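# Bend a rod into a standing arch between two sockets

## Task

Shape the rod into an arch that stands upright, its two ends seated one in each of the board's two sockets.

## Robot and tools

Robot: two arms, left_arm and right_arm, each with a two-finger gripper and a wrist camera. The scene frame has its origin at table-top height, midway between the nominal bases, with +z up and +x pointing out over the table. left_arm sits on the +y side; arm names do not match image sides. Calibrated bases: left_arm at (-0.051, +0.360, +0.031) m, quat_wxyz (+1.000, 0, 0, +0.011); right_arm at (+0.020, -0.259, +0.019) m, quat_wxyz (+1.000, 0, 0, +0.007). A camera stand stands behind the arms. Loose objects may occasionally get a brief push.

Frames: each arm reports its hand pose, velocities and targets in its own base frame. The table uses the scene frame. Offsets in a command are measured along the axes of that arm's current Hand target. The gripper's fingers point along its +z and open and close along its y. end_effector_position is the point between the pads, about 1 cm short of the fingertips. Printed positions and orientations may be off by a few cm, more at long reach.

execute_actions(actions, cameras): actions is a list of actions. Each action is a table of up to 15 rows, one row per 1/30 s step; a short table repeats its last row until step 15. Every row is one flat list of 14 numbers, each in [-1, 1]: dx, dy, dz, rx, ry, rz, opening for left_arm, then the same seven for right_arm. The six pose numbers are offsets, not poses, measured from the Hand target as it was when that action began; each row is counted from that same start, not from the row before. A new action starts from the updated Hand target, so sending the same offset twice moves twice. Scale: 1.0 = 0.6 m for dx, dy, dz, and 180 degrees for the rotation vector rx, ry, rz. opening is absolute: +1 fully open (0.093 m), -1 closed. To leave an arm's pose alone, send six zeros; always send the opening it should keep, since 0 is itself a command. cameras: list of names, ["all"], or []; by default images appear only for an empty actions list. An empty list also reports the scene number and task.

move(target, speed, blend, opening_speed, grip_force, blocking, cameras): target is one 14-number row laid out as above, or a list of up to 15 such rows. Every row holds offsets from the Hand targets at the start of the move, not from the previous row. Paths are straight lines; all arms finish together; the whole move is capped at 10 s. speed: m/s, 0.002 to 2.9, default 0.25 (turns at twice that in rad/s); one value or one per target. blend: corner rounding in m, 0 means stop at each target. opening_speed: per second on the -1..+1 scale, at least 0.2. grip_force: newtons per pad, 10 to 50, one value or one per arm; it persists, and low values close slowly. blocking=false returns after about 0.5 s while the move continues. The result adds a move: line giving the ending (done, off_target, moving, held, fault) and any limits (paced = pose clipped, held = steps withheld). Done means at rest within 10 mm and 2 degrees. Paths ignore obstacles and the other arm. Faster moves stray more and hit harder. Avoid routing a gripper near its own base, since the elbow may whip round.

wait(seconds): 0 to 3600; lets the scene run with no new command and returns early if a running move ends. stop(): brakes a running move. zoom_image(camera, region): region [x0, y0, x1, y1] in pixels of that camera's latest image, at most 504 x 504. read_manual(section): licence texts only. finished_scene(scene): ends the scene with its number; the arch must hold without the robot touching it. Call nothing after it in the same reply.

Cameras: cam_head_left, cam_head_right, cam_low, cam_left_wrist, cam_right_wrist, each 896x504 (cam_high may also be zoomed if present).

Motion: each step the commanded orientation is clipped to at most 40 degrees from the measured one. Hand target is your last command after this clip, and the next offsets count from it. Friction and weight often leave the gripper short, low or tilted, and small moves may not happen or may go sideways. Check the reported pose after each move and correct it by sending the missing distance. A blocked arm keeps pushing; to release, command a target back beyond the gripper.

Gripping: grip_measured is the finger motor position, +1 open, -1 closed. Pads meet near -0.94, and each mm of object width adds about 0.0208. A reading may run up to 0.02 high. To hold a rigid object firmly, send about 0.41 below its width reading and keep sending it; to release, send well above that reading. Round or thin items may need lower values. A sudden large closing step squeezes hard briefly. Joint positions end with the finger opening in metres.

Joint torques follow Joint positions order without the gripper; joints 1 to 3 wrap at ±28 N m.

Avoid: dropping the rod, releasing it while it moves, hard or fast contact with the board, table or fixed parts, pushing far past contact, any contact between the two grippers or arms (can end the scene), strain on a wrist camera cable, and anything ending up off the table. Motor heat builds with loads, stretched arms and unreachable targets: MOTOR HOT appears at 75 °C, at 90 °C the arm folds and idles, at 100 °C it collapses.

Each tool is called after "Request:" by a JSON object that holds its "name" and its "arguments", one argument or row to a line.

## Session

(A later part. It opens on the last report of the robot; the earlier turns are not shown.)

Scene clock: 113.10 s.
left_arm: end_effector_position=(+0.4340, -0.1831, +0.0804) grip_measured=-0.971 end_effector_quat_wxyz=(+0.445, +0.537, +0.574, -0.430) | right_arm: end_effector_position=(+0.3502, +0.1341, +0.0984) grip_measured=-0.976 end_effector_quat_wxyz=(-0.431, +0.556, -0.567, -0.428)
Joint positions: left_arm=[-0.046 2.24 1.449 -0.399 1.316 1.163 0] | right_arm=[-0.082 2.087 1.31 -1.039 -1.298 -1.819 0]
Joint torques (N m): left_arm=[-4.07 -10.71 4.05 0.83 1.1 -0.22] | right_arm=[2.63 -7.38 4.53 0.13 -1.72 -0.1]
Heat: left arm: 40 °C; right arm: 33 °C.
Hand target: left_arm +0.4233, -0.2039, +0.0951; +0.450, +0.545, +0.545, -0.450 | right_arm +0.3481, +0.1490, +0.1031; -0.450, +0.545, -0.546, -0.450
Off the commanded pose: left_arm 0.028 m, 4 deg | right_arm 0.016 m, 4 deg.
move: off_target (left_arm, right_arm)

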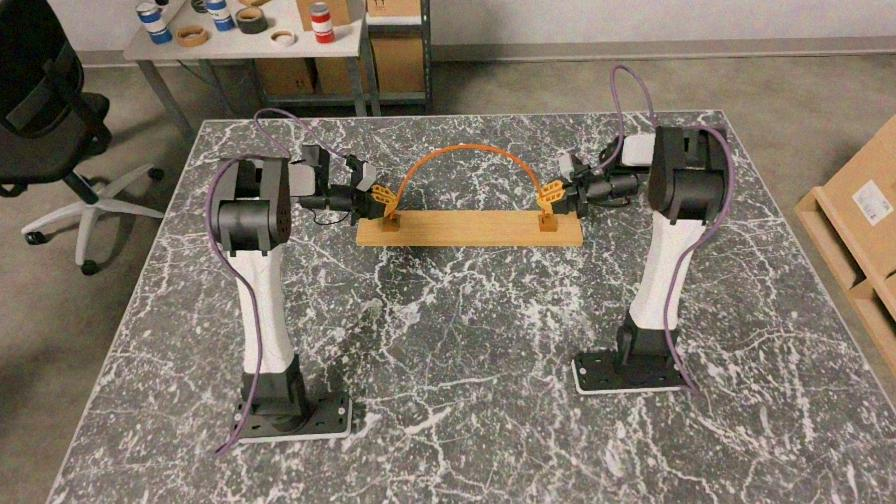

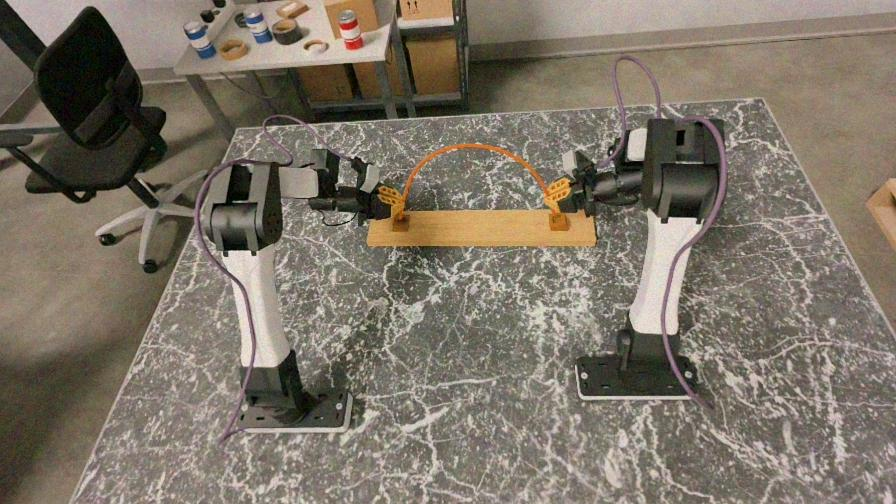

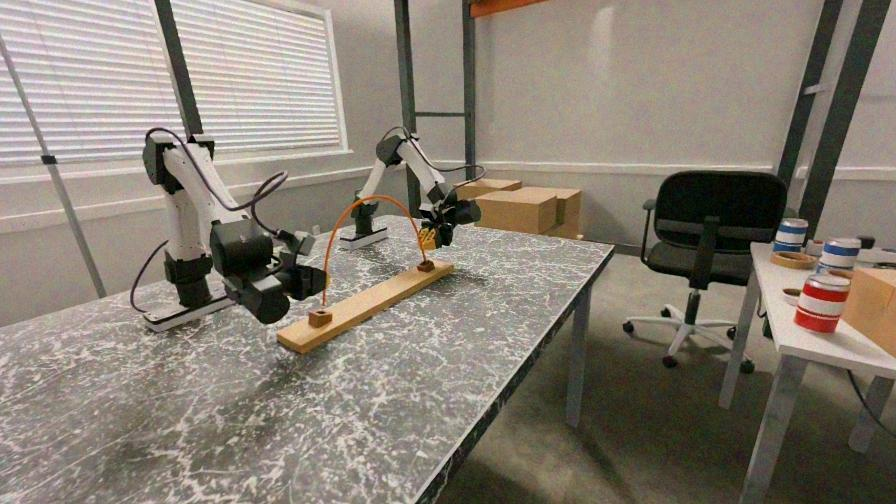

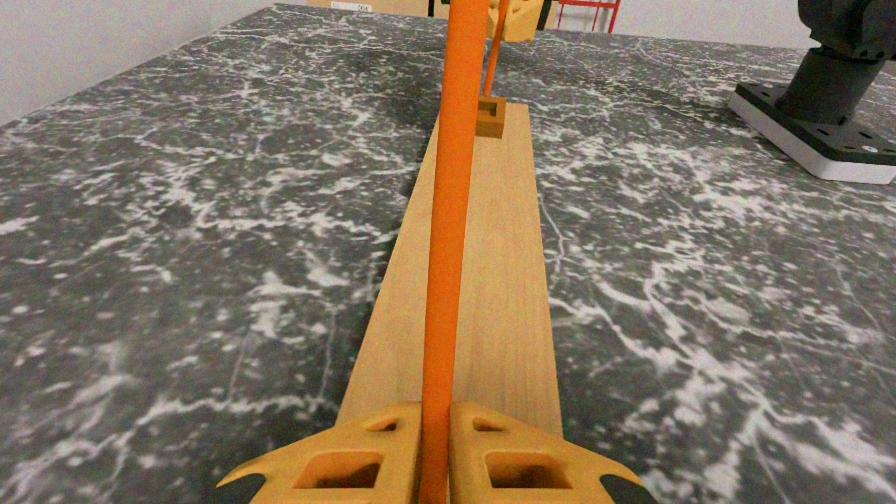

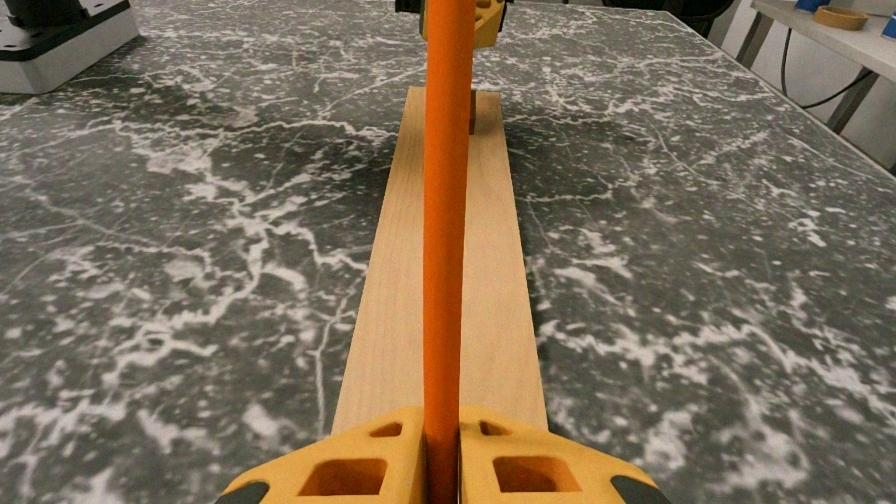

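Request:
{"name": "move", "arguments": {
  "target": [
    [0.0052,0,0.0078,0,0,0,-1,0.0212,0,-0.0043,0,0,0,-1],
    [0.036,0,0.007,0,0,0,-1,0.0603,0,-0.0052,0,0,0,-1]
  ],
  "speed": 0.04,
  "blend": 0.003,
  "cameras": ["all"]
}}

Request:
{"name": "zoom_image", "arguments": {
  "camera": "cam_head_left",
  "region": [370, 190, 430, 240]
}}

Request:
{"name": "zoom_image", "arguments": {
  "camera": "cam_head_left",
  "region": [520, 190, 580, 240]
}}

Request:
{"name": "zoom_image", "arguments": {
  "camera": "cam_low",
  "region": [300, 280, 350, 340]
}}

Request:
{"name": "zoom_image", "arguments": {
  "camera": "cam_low",
  "region": [400, 235, 450, 285]
}}

Scene clock: 123.93 s.
left_arm: end_effector_position=(+0.4341, -0.1871, +0.0763) grip_measured=-0.971 end_effector_quat_wxyz=(+0.455, +0.544, +0.565, -0.423) | right_arm: end_effector_position=(+0.3497, +0.1302, +0.0722) grip_measured=-0.976 end_effector_quat_wxyz=(-0.441, +0.549, -0.560, -0.437)
Joint positions: left_arm=[-0.055 2.24 1.418 -0.312 1.316 1.139 0] | right_arm=[-0.097 2.176 1.3 -1.029 -1.325 -1.91 0]
Joint torques (N m): left_arm=[-3.29 -7.66 4.15 0.94 1.06 -0.11] | right_arm=[1.77 -6.42 4.79 -0.07 -1.29 -0.31]
Heat: left arm: 42 °C; right arm: 33 °C.
Hand target: left_arm +0.4233, -0.2041, +0.0731; +0.450, +0.545, +0.545, -0.450 | right_arm +0.3481, +0.1389, +0.0681; -0.450, +0.545, -0.546, -0.449
Off the commanded pose: left_arm 0.020 m, 4 deg | right_arm 0.010 m, 2 deg.
move: off_target (left_arm)

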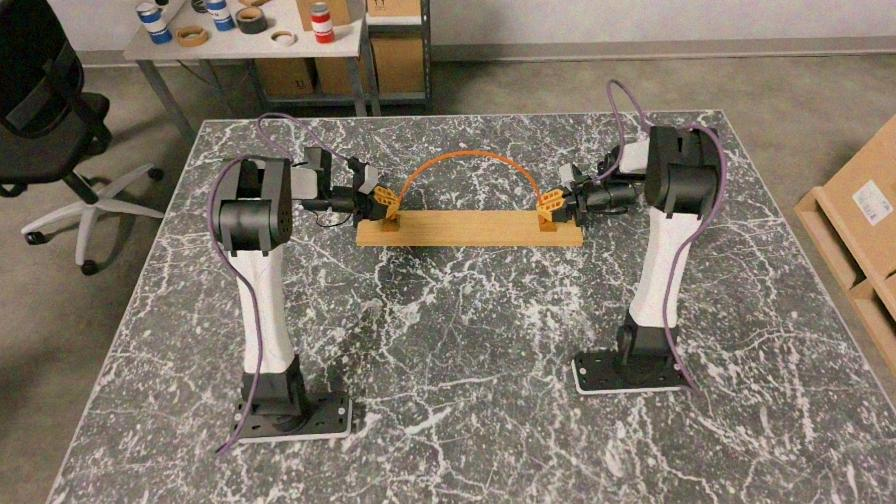

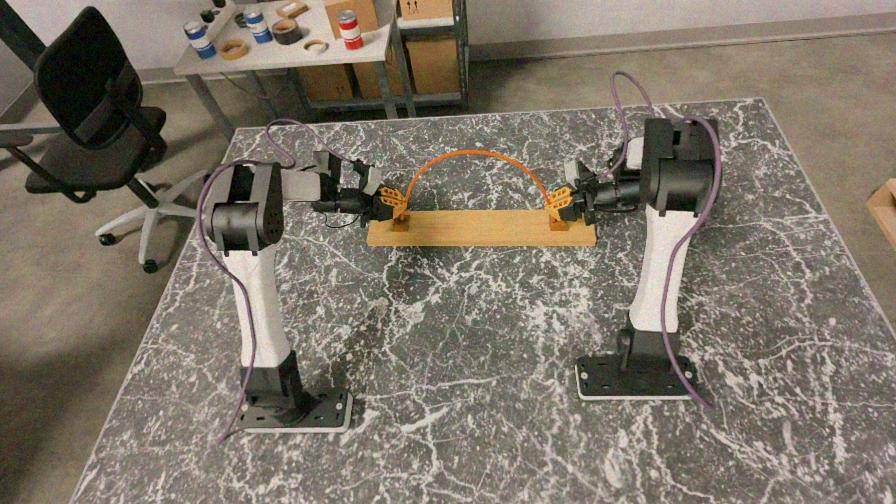

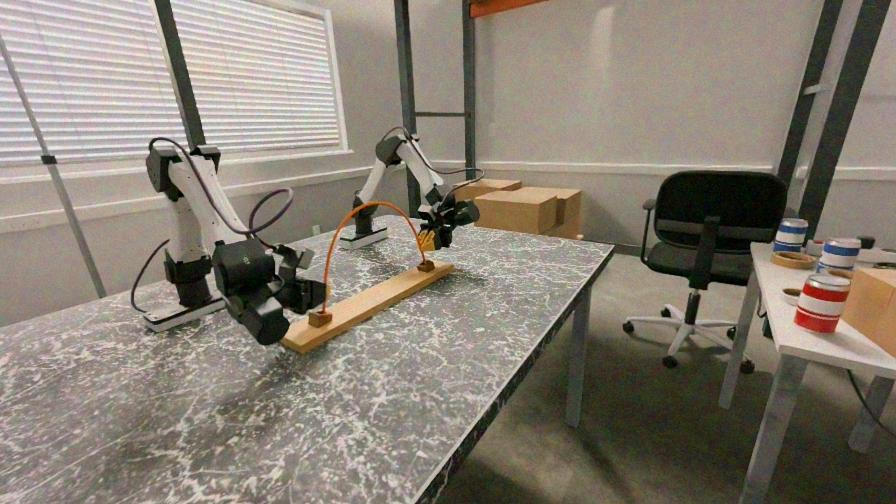

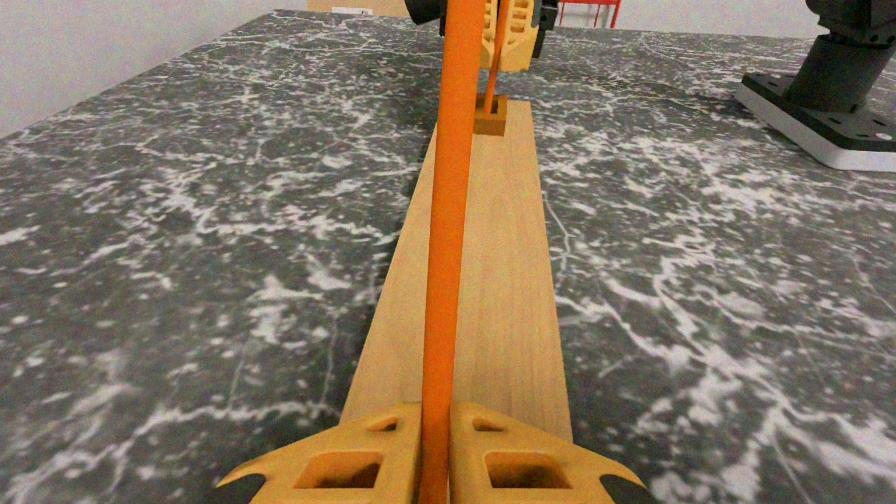

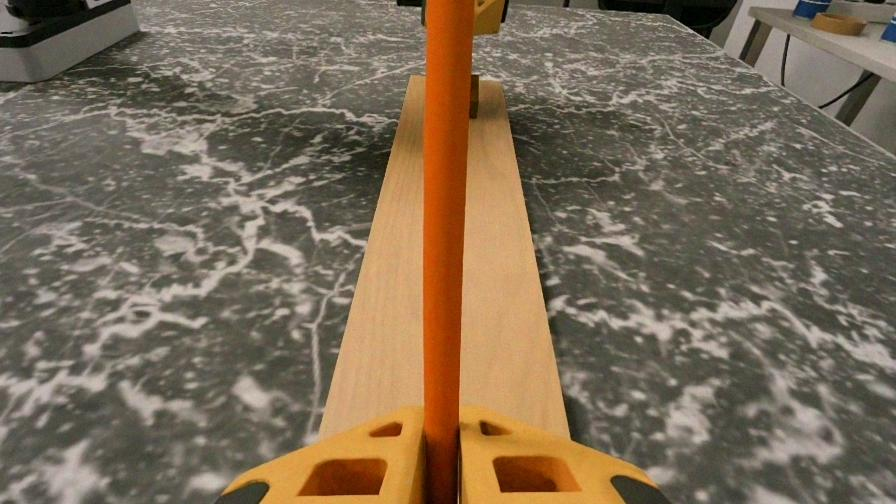

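Scaled by 8.400.

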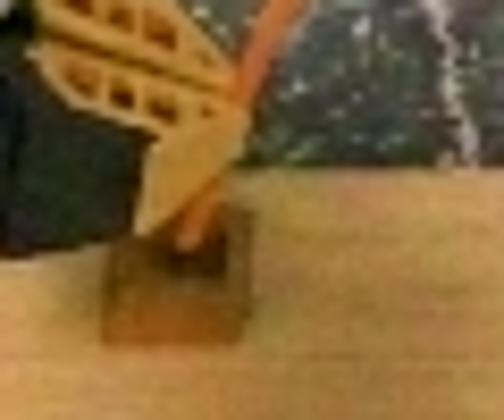

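Scaled by 8.400.

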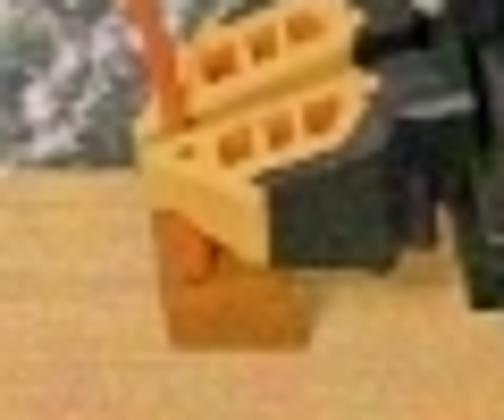

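Scaled by 8.400.

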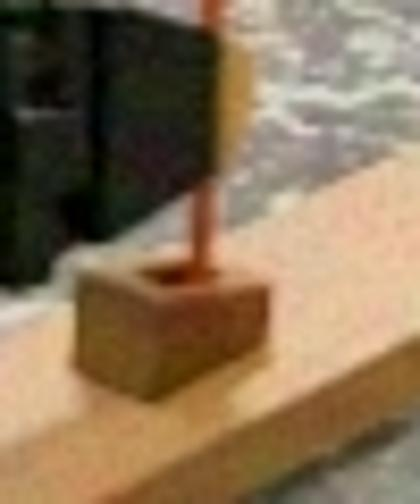

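Scaled by 10.080.

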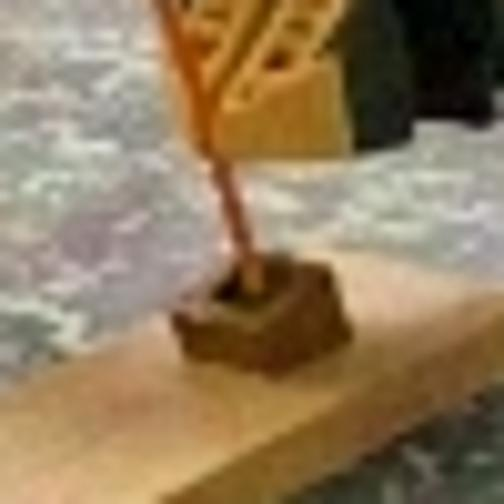

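Request:
{"name": "move", "arguments": {
  "target": [0.0047,0,0.0111,0,0,0,-1,0,0,0,0,0,0,-1],
  "speed": 0.04,
  "cameras": ["all"]
}}

Request:
{"name": "zoom_image", "arguments": {
  "camera": "cam_head_left",
  "region": [370, 190, 430, 240]
}}

Request:
{"name": "zoom_image", "arguments": {
  "camera": "cam_head_right",
  "region": [370, 190, 430, 240]
}}

Request:
{"name": "zoom_image", "arguments": {
  "camera": "cam_head_right",
  "region": [530, 190, 590, 240]
}}

Request:
{"name": "zoom_image", "arguments": {
  "camera": "cam_low",
  "region": [400, 235, 450, 285]
}}

Scene clock: 127.87 s.
left_arm: end_effector_position=(+0.4352, -0.1902, +0.0752) grip_measured=-0.971 end_effector_quat_wxyz=(+0.459, +0.544, +0.562, -0.421) | right_arm: end_effector_position=(+0.3496, +0.1302, +0.0722) grip_measured=-0.976 end_effector_quat_wxyz=(-0.441, +0.550, -0.559, -0.436)
Joint positions: left_arm=[-0.062 2.24 1.4 -0.248 1.316 1.101 0] | right_arm=[-0.097 2.176 1.3 -1.03 -1.325 -1.912 0]
Joint torques (N m): left_arm=[-3.89 -7.25 4.03 1.02 0.98 -0.12] | right_arm=[1.72 -6.37 4.86 -0.06 -1.3 -0.29]
Heat: left arm: 42 °C; right arm: 32 °C.
Hand target: left_arm +0.4232, -0.2101, +0.0691; +0.450, +0.545, +0.545, -0.450 | right_arm +0.3481, +0.1389, +0.0681; -0.450, +0.545, -0.546, -0.449
Off the commanded pose: left_arm 0.024 m, 4 deg | right_arm 0.010 m, 2 deg.
move: off_target (left_arm)

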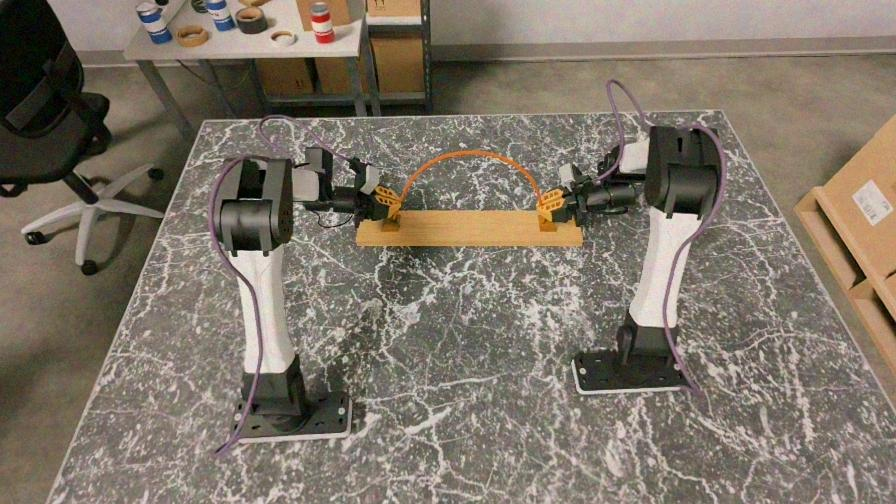

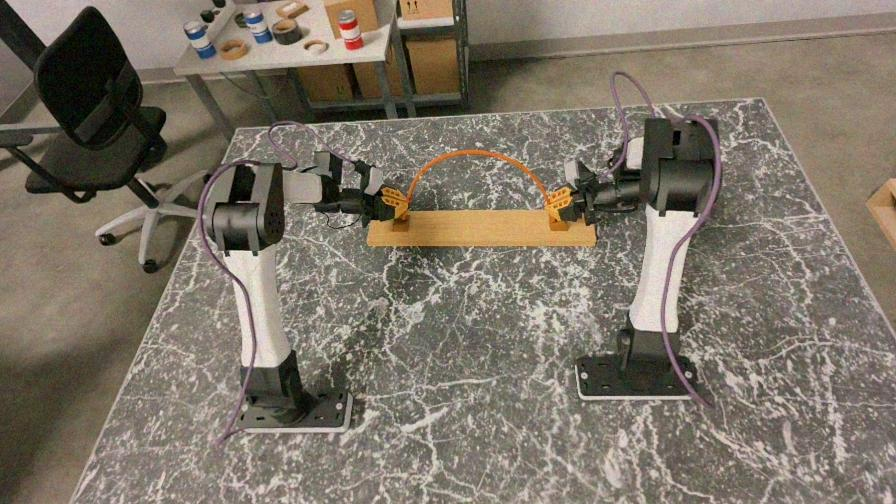

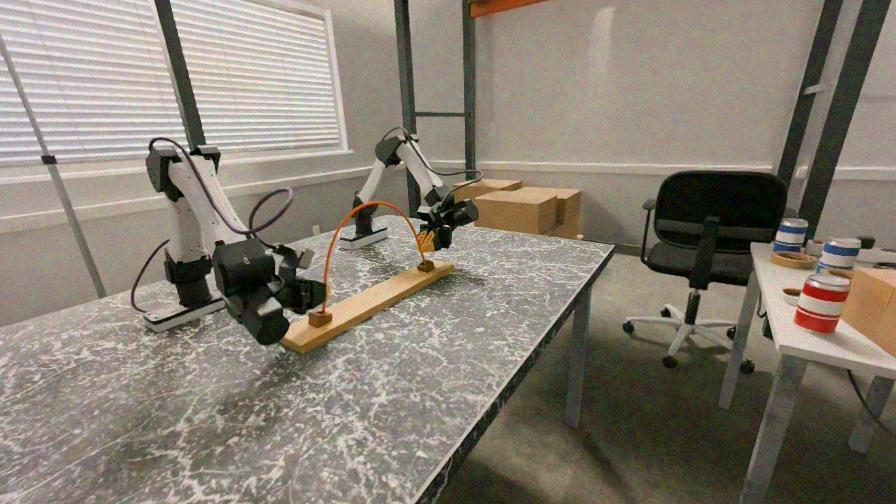

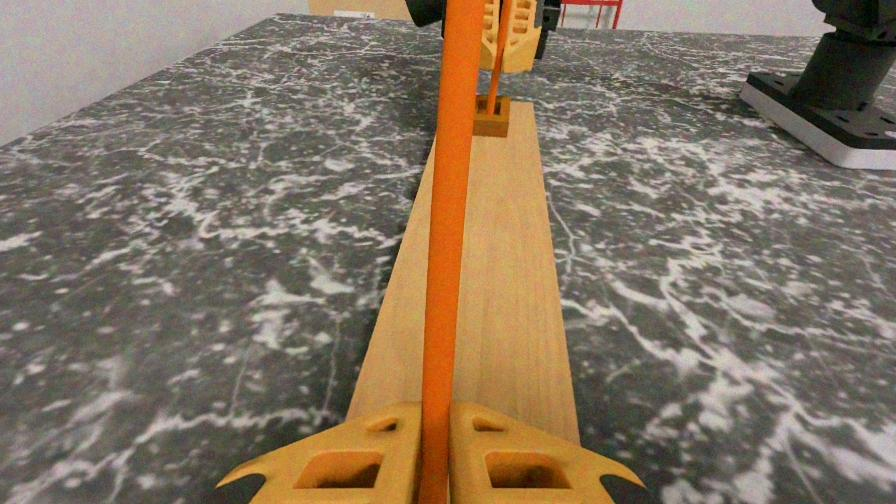

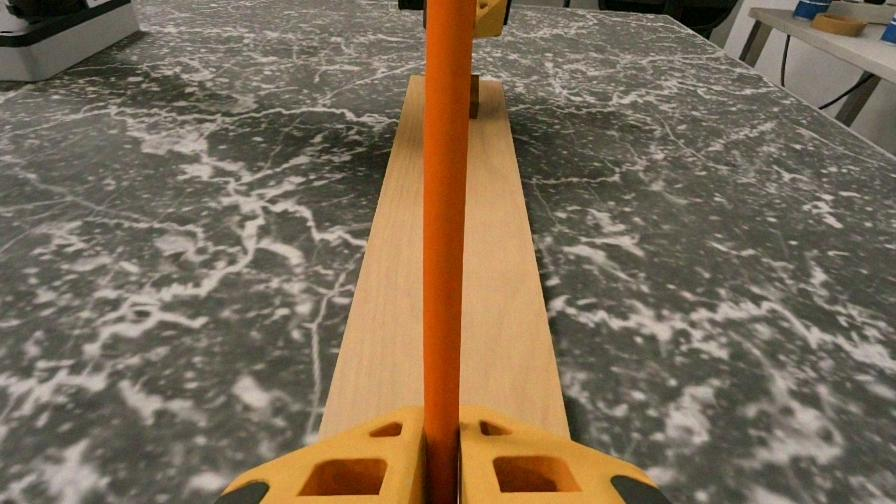

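Scaled by 8.400.

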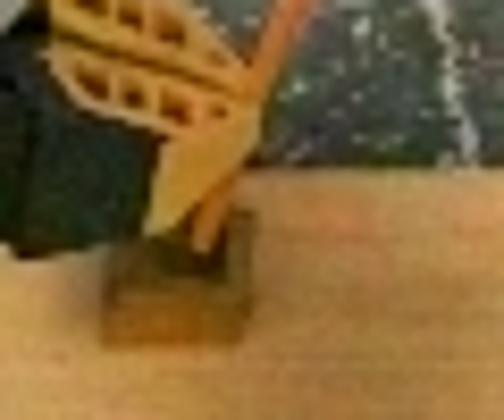

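Scaled by 8.400.

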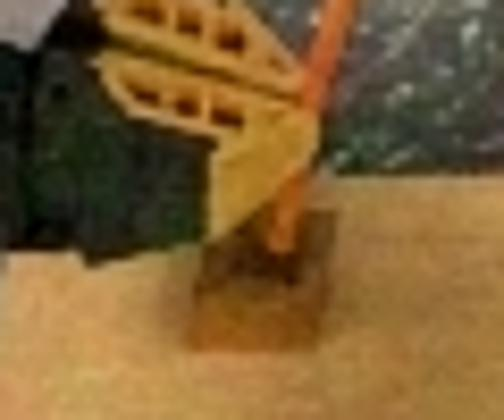

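Scaled by 8.400.

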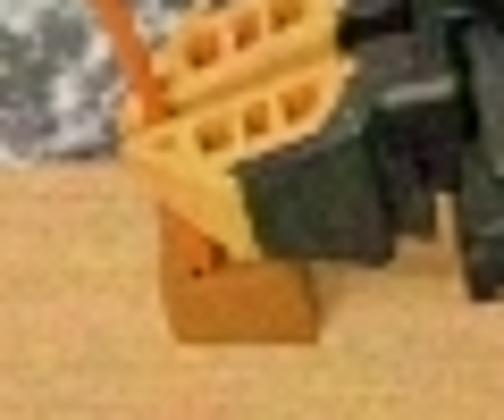

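Scaled by 10.080.

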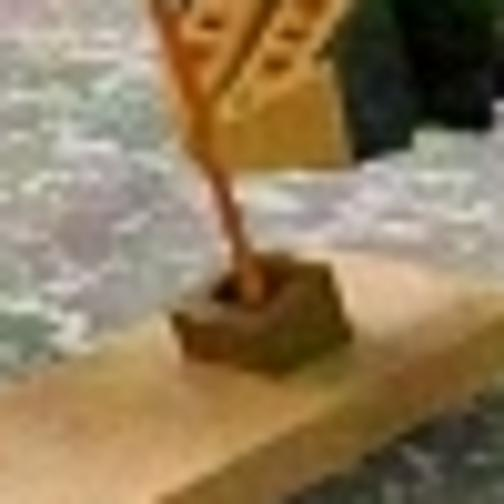

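Request:
{"name": "move", "arguments": {
  "target": [0.0585,0,0.0047,0,0,0,-1,0.0343,0,-0.0018,0,0,0,-1],
  "speed": 0.05,
  "cameras": ["cam_head_left","cam_head_right","cam_low"]
}}

Request:
{"name": "zoom_image", "arguments": {
  "camera": "cam_head_left",
  "region": [370, 190, 430, 240]
}}

Request:
{"name": "zoom_image", "arguments": {
  "camera": "cam_head_right",
  "region": [530, 190, 590, 240]
}}

Request:
{"name": "zoom_image", "arguments": {
  "camera": "cam_low",
  "region": [400, 235, 450, 285]
}}

Request:
{"name": "zoom_image", "arguments": {
  "camera": "cam_low",
  "region": [300, 280, 350, 340]
}}

Scene clock: 132.70 s.
left_arm: end_effector_position=(+0.4331, -0.1929, +0.0642) grip_measured=-0.971 end_effector_quat_wxyz=(+0.477, +0.543, +0.531, -0.442) | right_arm: end_effector_position=(+0.3504, +0.1284, +0.0706) grip_measured=-0.976 end_effector_quat_wxyz=(-0.469, +0.522, -0.550, -0.454)
Joint positions: left_arm=[-0.062 2.297 1.389 -0.153 1.393 1.102 0] | right_arm=[-0.11 2.227 1.3 -1.071 -1.408 -1.993 0]
Joint torques (N m): left_arm=[-2.97 -5.78 2.97 0.85 0.27 0.06] | right_arm=[1.55 -5.15 5.67 0.05 -0.25 -0.19]
Heat: left arm: 42 °C; right arm: 32 °C.
Hand target: left_arm +0.4233, -0.2062, +0.0341; +0.450, +0.545, +0.545, -0.450 | right_arm +0.3481, +0.1339, +0.0481; -0.450, +0.545, -0.546, -0.450
Off the commanded pose: left_arm 0.034 m, 4 deg | right_arm 0.023 m, 4 deg.
move: off_target (left_arm, right_arm)

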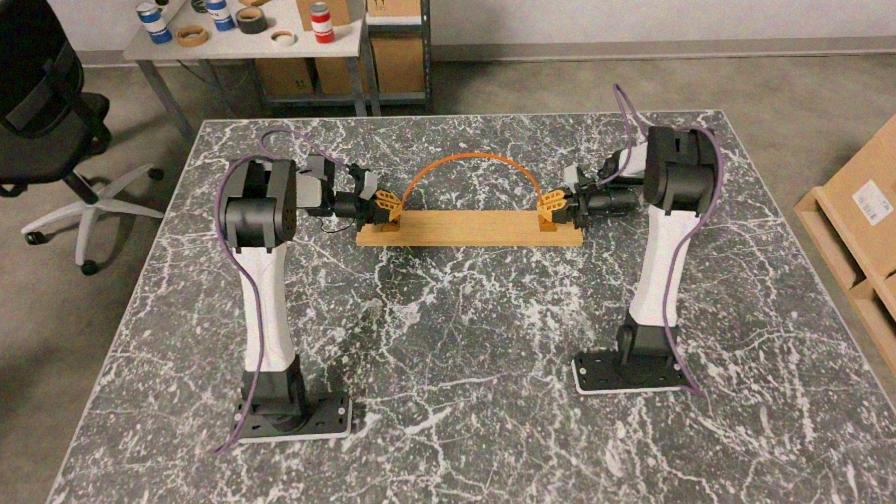

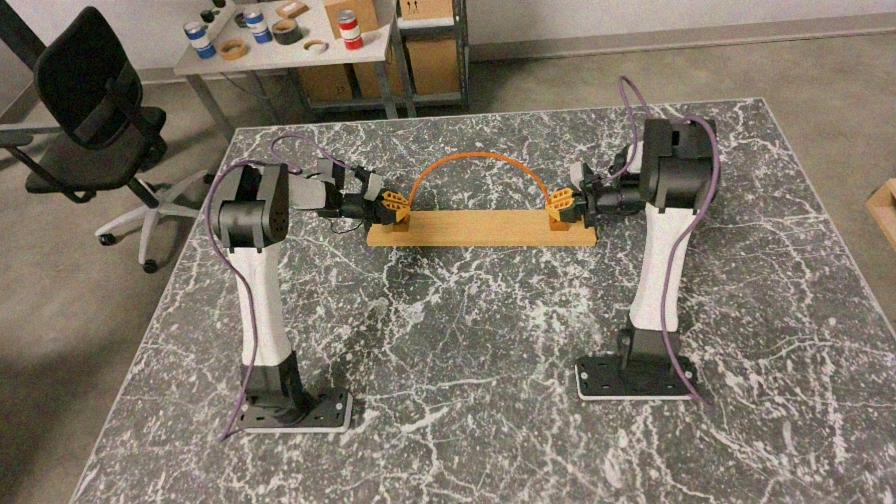

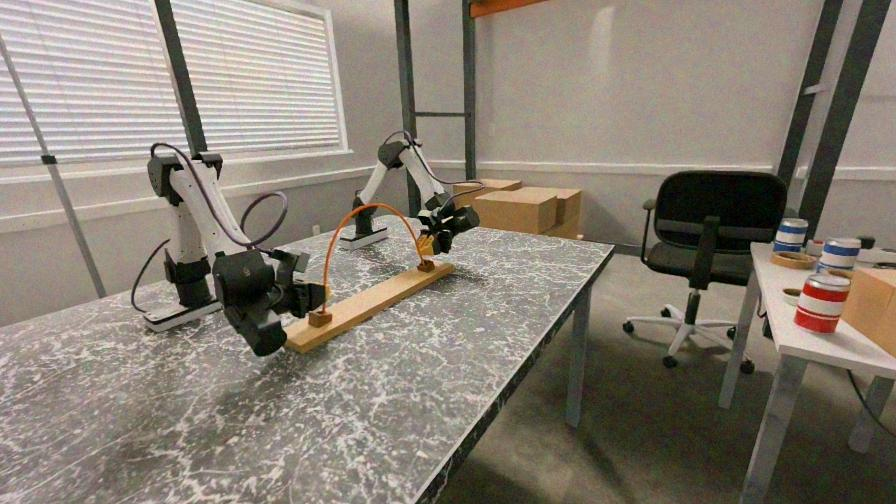

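Scaled by 8.400.

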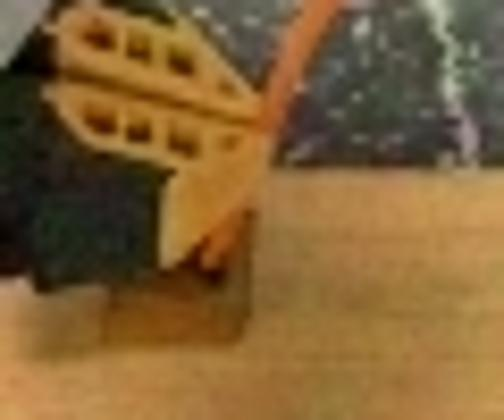

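Scaled by 8.400.

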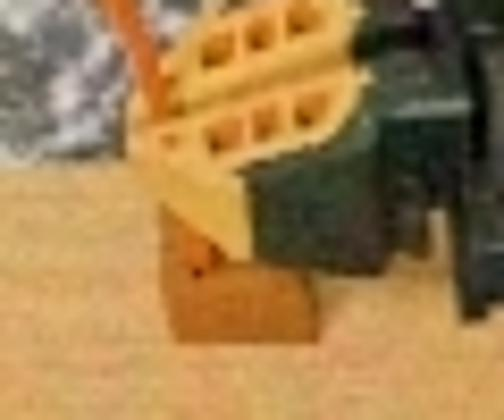

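Scaled by 10.080.

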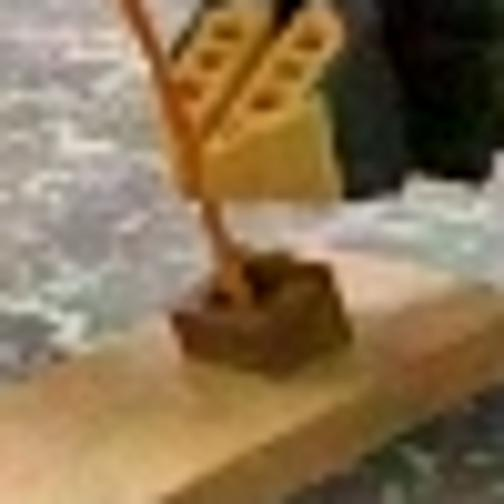

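Scaled by 8.400.

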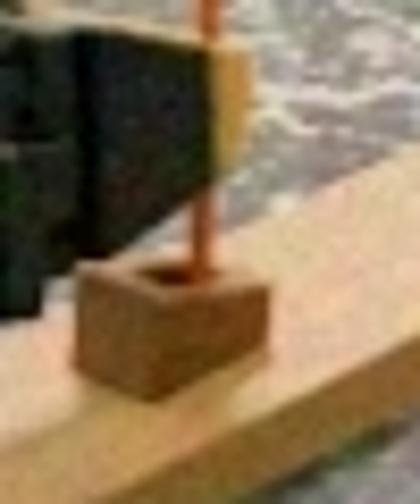

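Request:
{"name": "move", "arguments": {
  "target": [-0.036,0,-0.024,0,0,0,-1,-0.0245,0,-0.0132,0,0,0,-1],
  "speed": 0.05,
  "cameras": ["cam_head_left","cam_head_right","cam_low"]
}}

Request:
{"name": "zoom_image", "arguments": {
  "camera": "cam_head_left",
  "region": [370, 190, 430, 240]
}}

Request:
{"name": "zoom_image", "arguments": {
  "camera": "cam_head_right",
  "region": [530, 190, 590, 240]
}}

Request:
{"name": "zoom_image", "arguments": {
  "camera": "cam_low",
  "region": [400, 235, 450, 285]
}}

Request:
{"name": "zoom_image", "arguments": {
  "camera": "cam_low",
  "region": [300, 280, 350, 340]
}}

Scene clock: 137.77 s.
left_arm: end_effector_position=(+0.4273, -0.1904, +0.0641) grip_measured=-0.971 end_effector_quat_wxyz=(+0.474, +0.540, +0.529, -0.451) | right_arm: end_effector_position=(+0.3492, +0.1269, +0.0717) grip_measured=-0.976 end_effector_quat_wxyz=(-0.464, +0.525, -0.551, -0.453)
Joint positions: left_arm=[-0.056 2.297 1.389 -0.213 1.411 1.15 0] | right_arm=[-0.114 2.227 1.311 -1.107 -1.394 -2.017 0]
Joint torques (N m): left_arm=[-1.4 -9.7 4.52 0.3 0.22 0.01] | right_arm=[0.84 -7.88 6.23 -0.27 -0.34 -0.13]
Heat: left arm: 41 °C; right arm: 33 °C.
Hand target: left_arm +0.4233, -0.1962, +0.0580; +0.450, +0.545, +0.545, -0.450 | right_arm +0.3481, +0.1290, +0.0640; -0.450, +0.545, -0.546, -0.449
Off the commanded pose: left_arm 0.009 m, 3 deg | right_arm 0.008 m, 3 deg.
joint sent to its limit (right arm) — joint 6 (wrist roll), lower limit. The joint targets still meet the commanded pose.
move: off_target (left_arm, right_arm)

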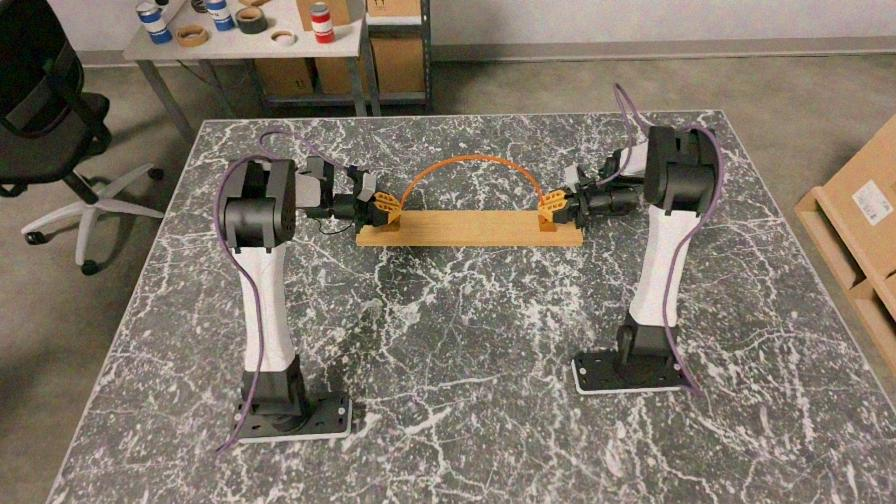

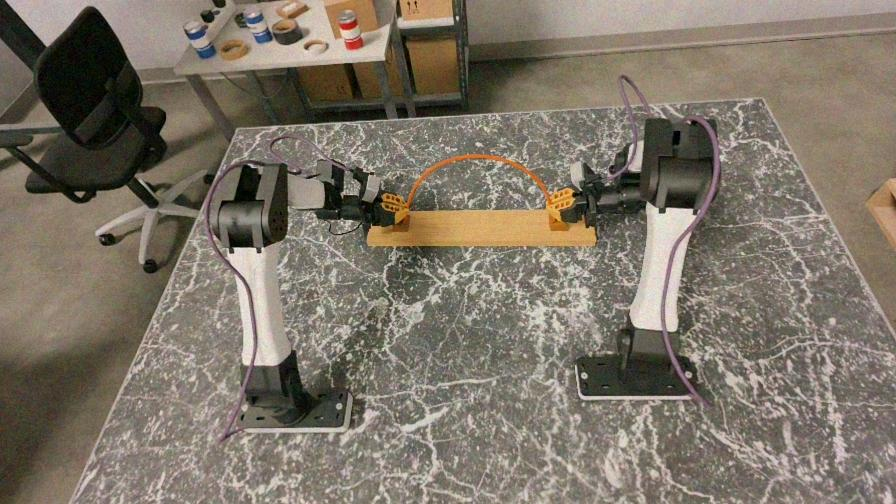

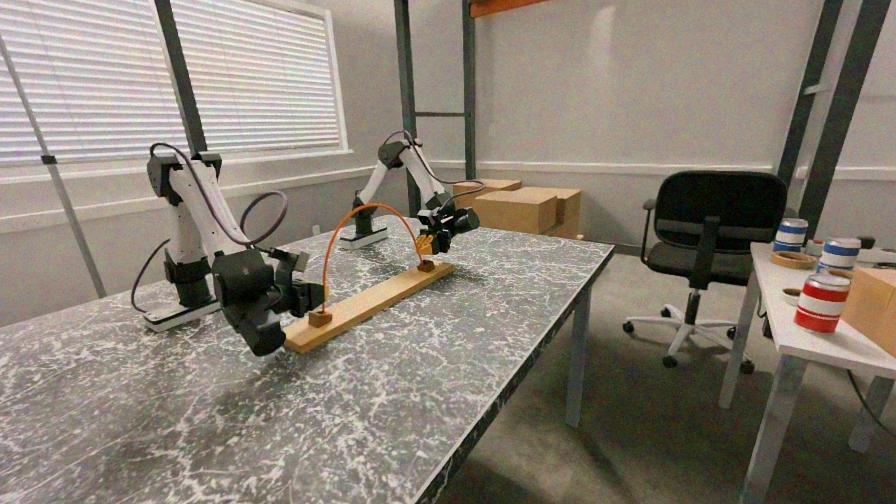

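Scaled by 8.400.

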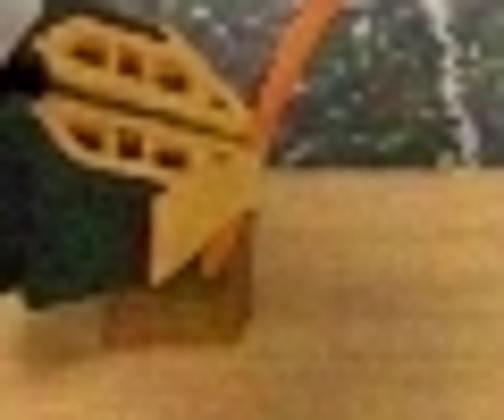

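Scaled by 8.400.

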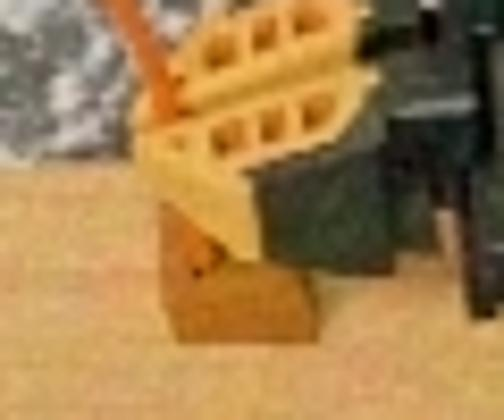

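Scaled by 10.080.

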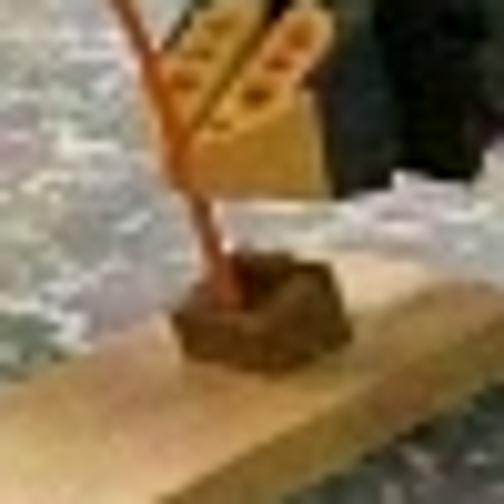

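Scaled by 8.400.

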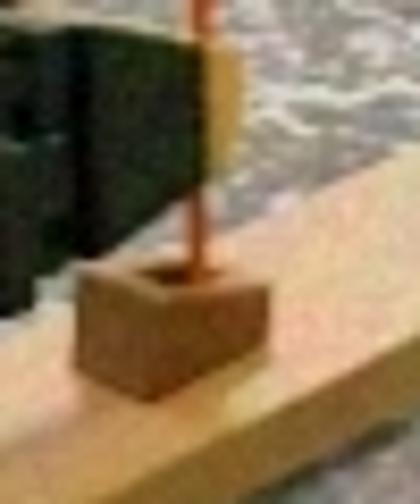

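Request:
{"name": "move", "arguments": {
  "target": [0.0025,0.013,-0.02,0,0,0,-1,0.009,0,-0.012,0,0,0,-1],
  "speed": 0.05,
  "cameras": ["cam_head_left","cam_head_right","cam_low"]
}}

Request:
{"name": "zoom_image", "arguments": {
  "camera": "cam_head_left",
  "region": [370, 190, 430, 240]
}}

Request:
{"name": "zoom_image", "arguments": {
  "camera": "cam_low",
  "region": [400, 235, 450, 285]
}}

Request:
{"name": "zoom_image", "arguments": {
  "camera": "cam_low",
  "region": [300, 280, 350, 340]
}}

Scene clock: 141.93 s.
left_arm: end_effector_position=(+0.4330, -0.1787, +0.0693) grip_measured=-0.971 end_effector_quat_wxyz=(+0.463, +0.545, +0.544, -0.439) | right_arm: end_effector_position=(+0.3500, +0.1244, +0.0718) grip_measured=-0.976 end_effector_quat_wxyz=(-0.466, +0.523, -0.553, -0.452)
Joint positions: left_arm=[-0.031 2.305 1.487 -0.465 1.375 1.305 0] | right_arm=[-0.121 2.227 1.311 -1.108 -1.394 -2.017 0]
Joint torques (N m): left_arm=[-1.1 -6.91 5.87 0.37 0.7 0.05] | right_arm=[-0.4 -7.88 5.07 -0.14 -0.2 -0.14]
Heat: left arm: 42 °C; right arm: 32 °C.
Hand target: left_arm +0.4311, -0.1840, +0.0588; +0.450, +0.545, +0.545, -0.450 | right_arm +0.3481, +0.1209, +0.0601; -0.450, +0.545, -0.546, -0.450
Off the commanded pose: left_arm 0.012 m, 2 deg | right_arm 0.012 m, 3 deg.
joint sent to its limit (right arm) — joint 6 (wrist roll), lower limit. The joint targets still meet the commanded pose.
move: off_target (left_arm, right_arm)

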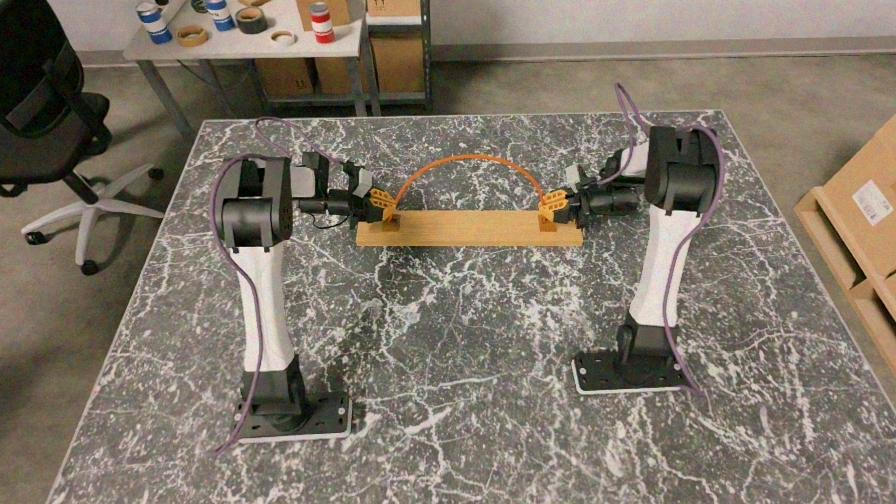

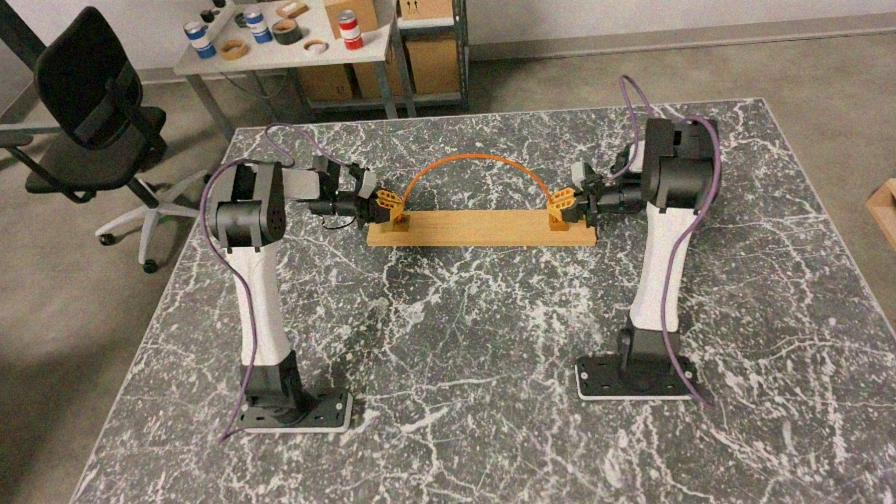

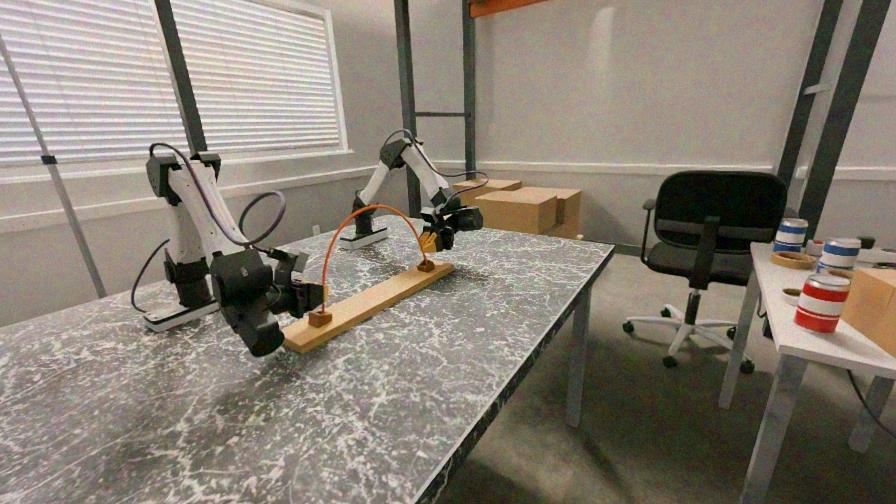

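Scaled by 8.400.

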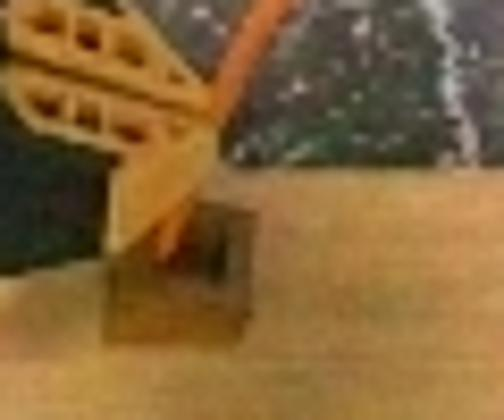

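Scaled by 10.080.

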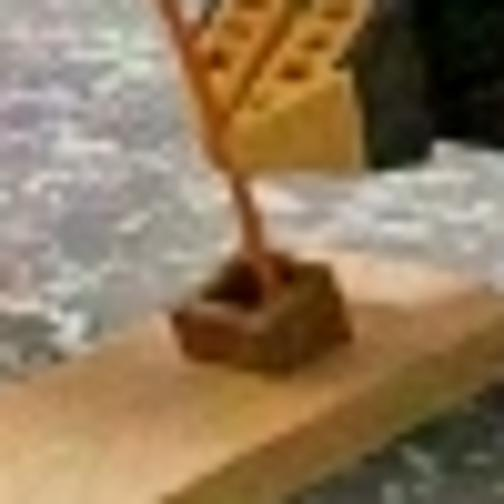

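Scaled by 8.400.

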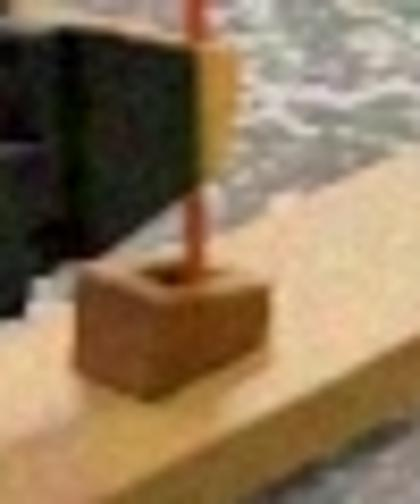

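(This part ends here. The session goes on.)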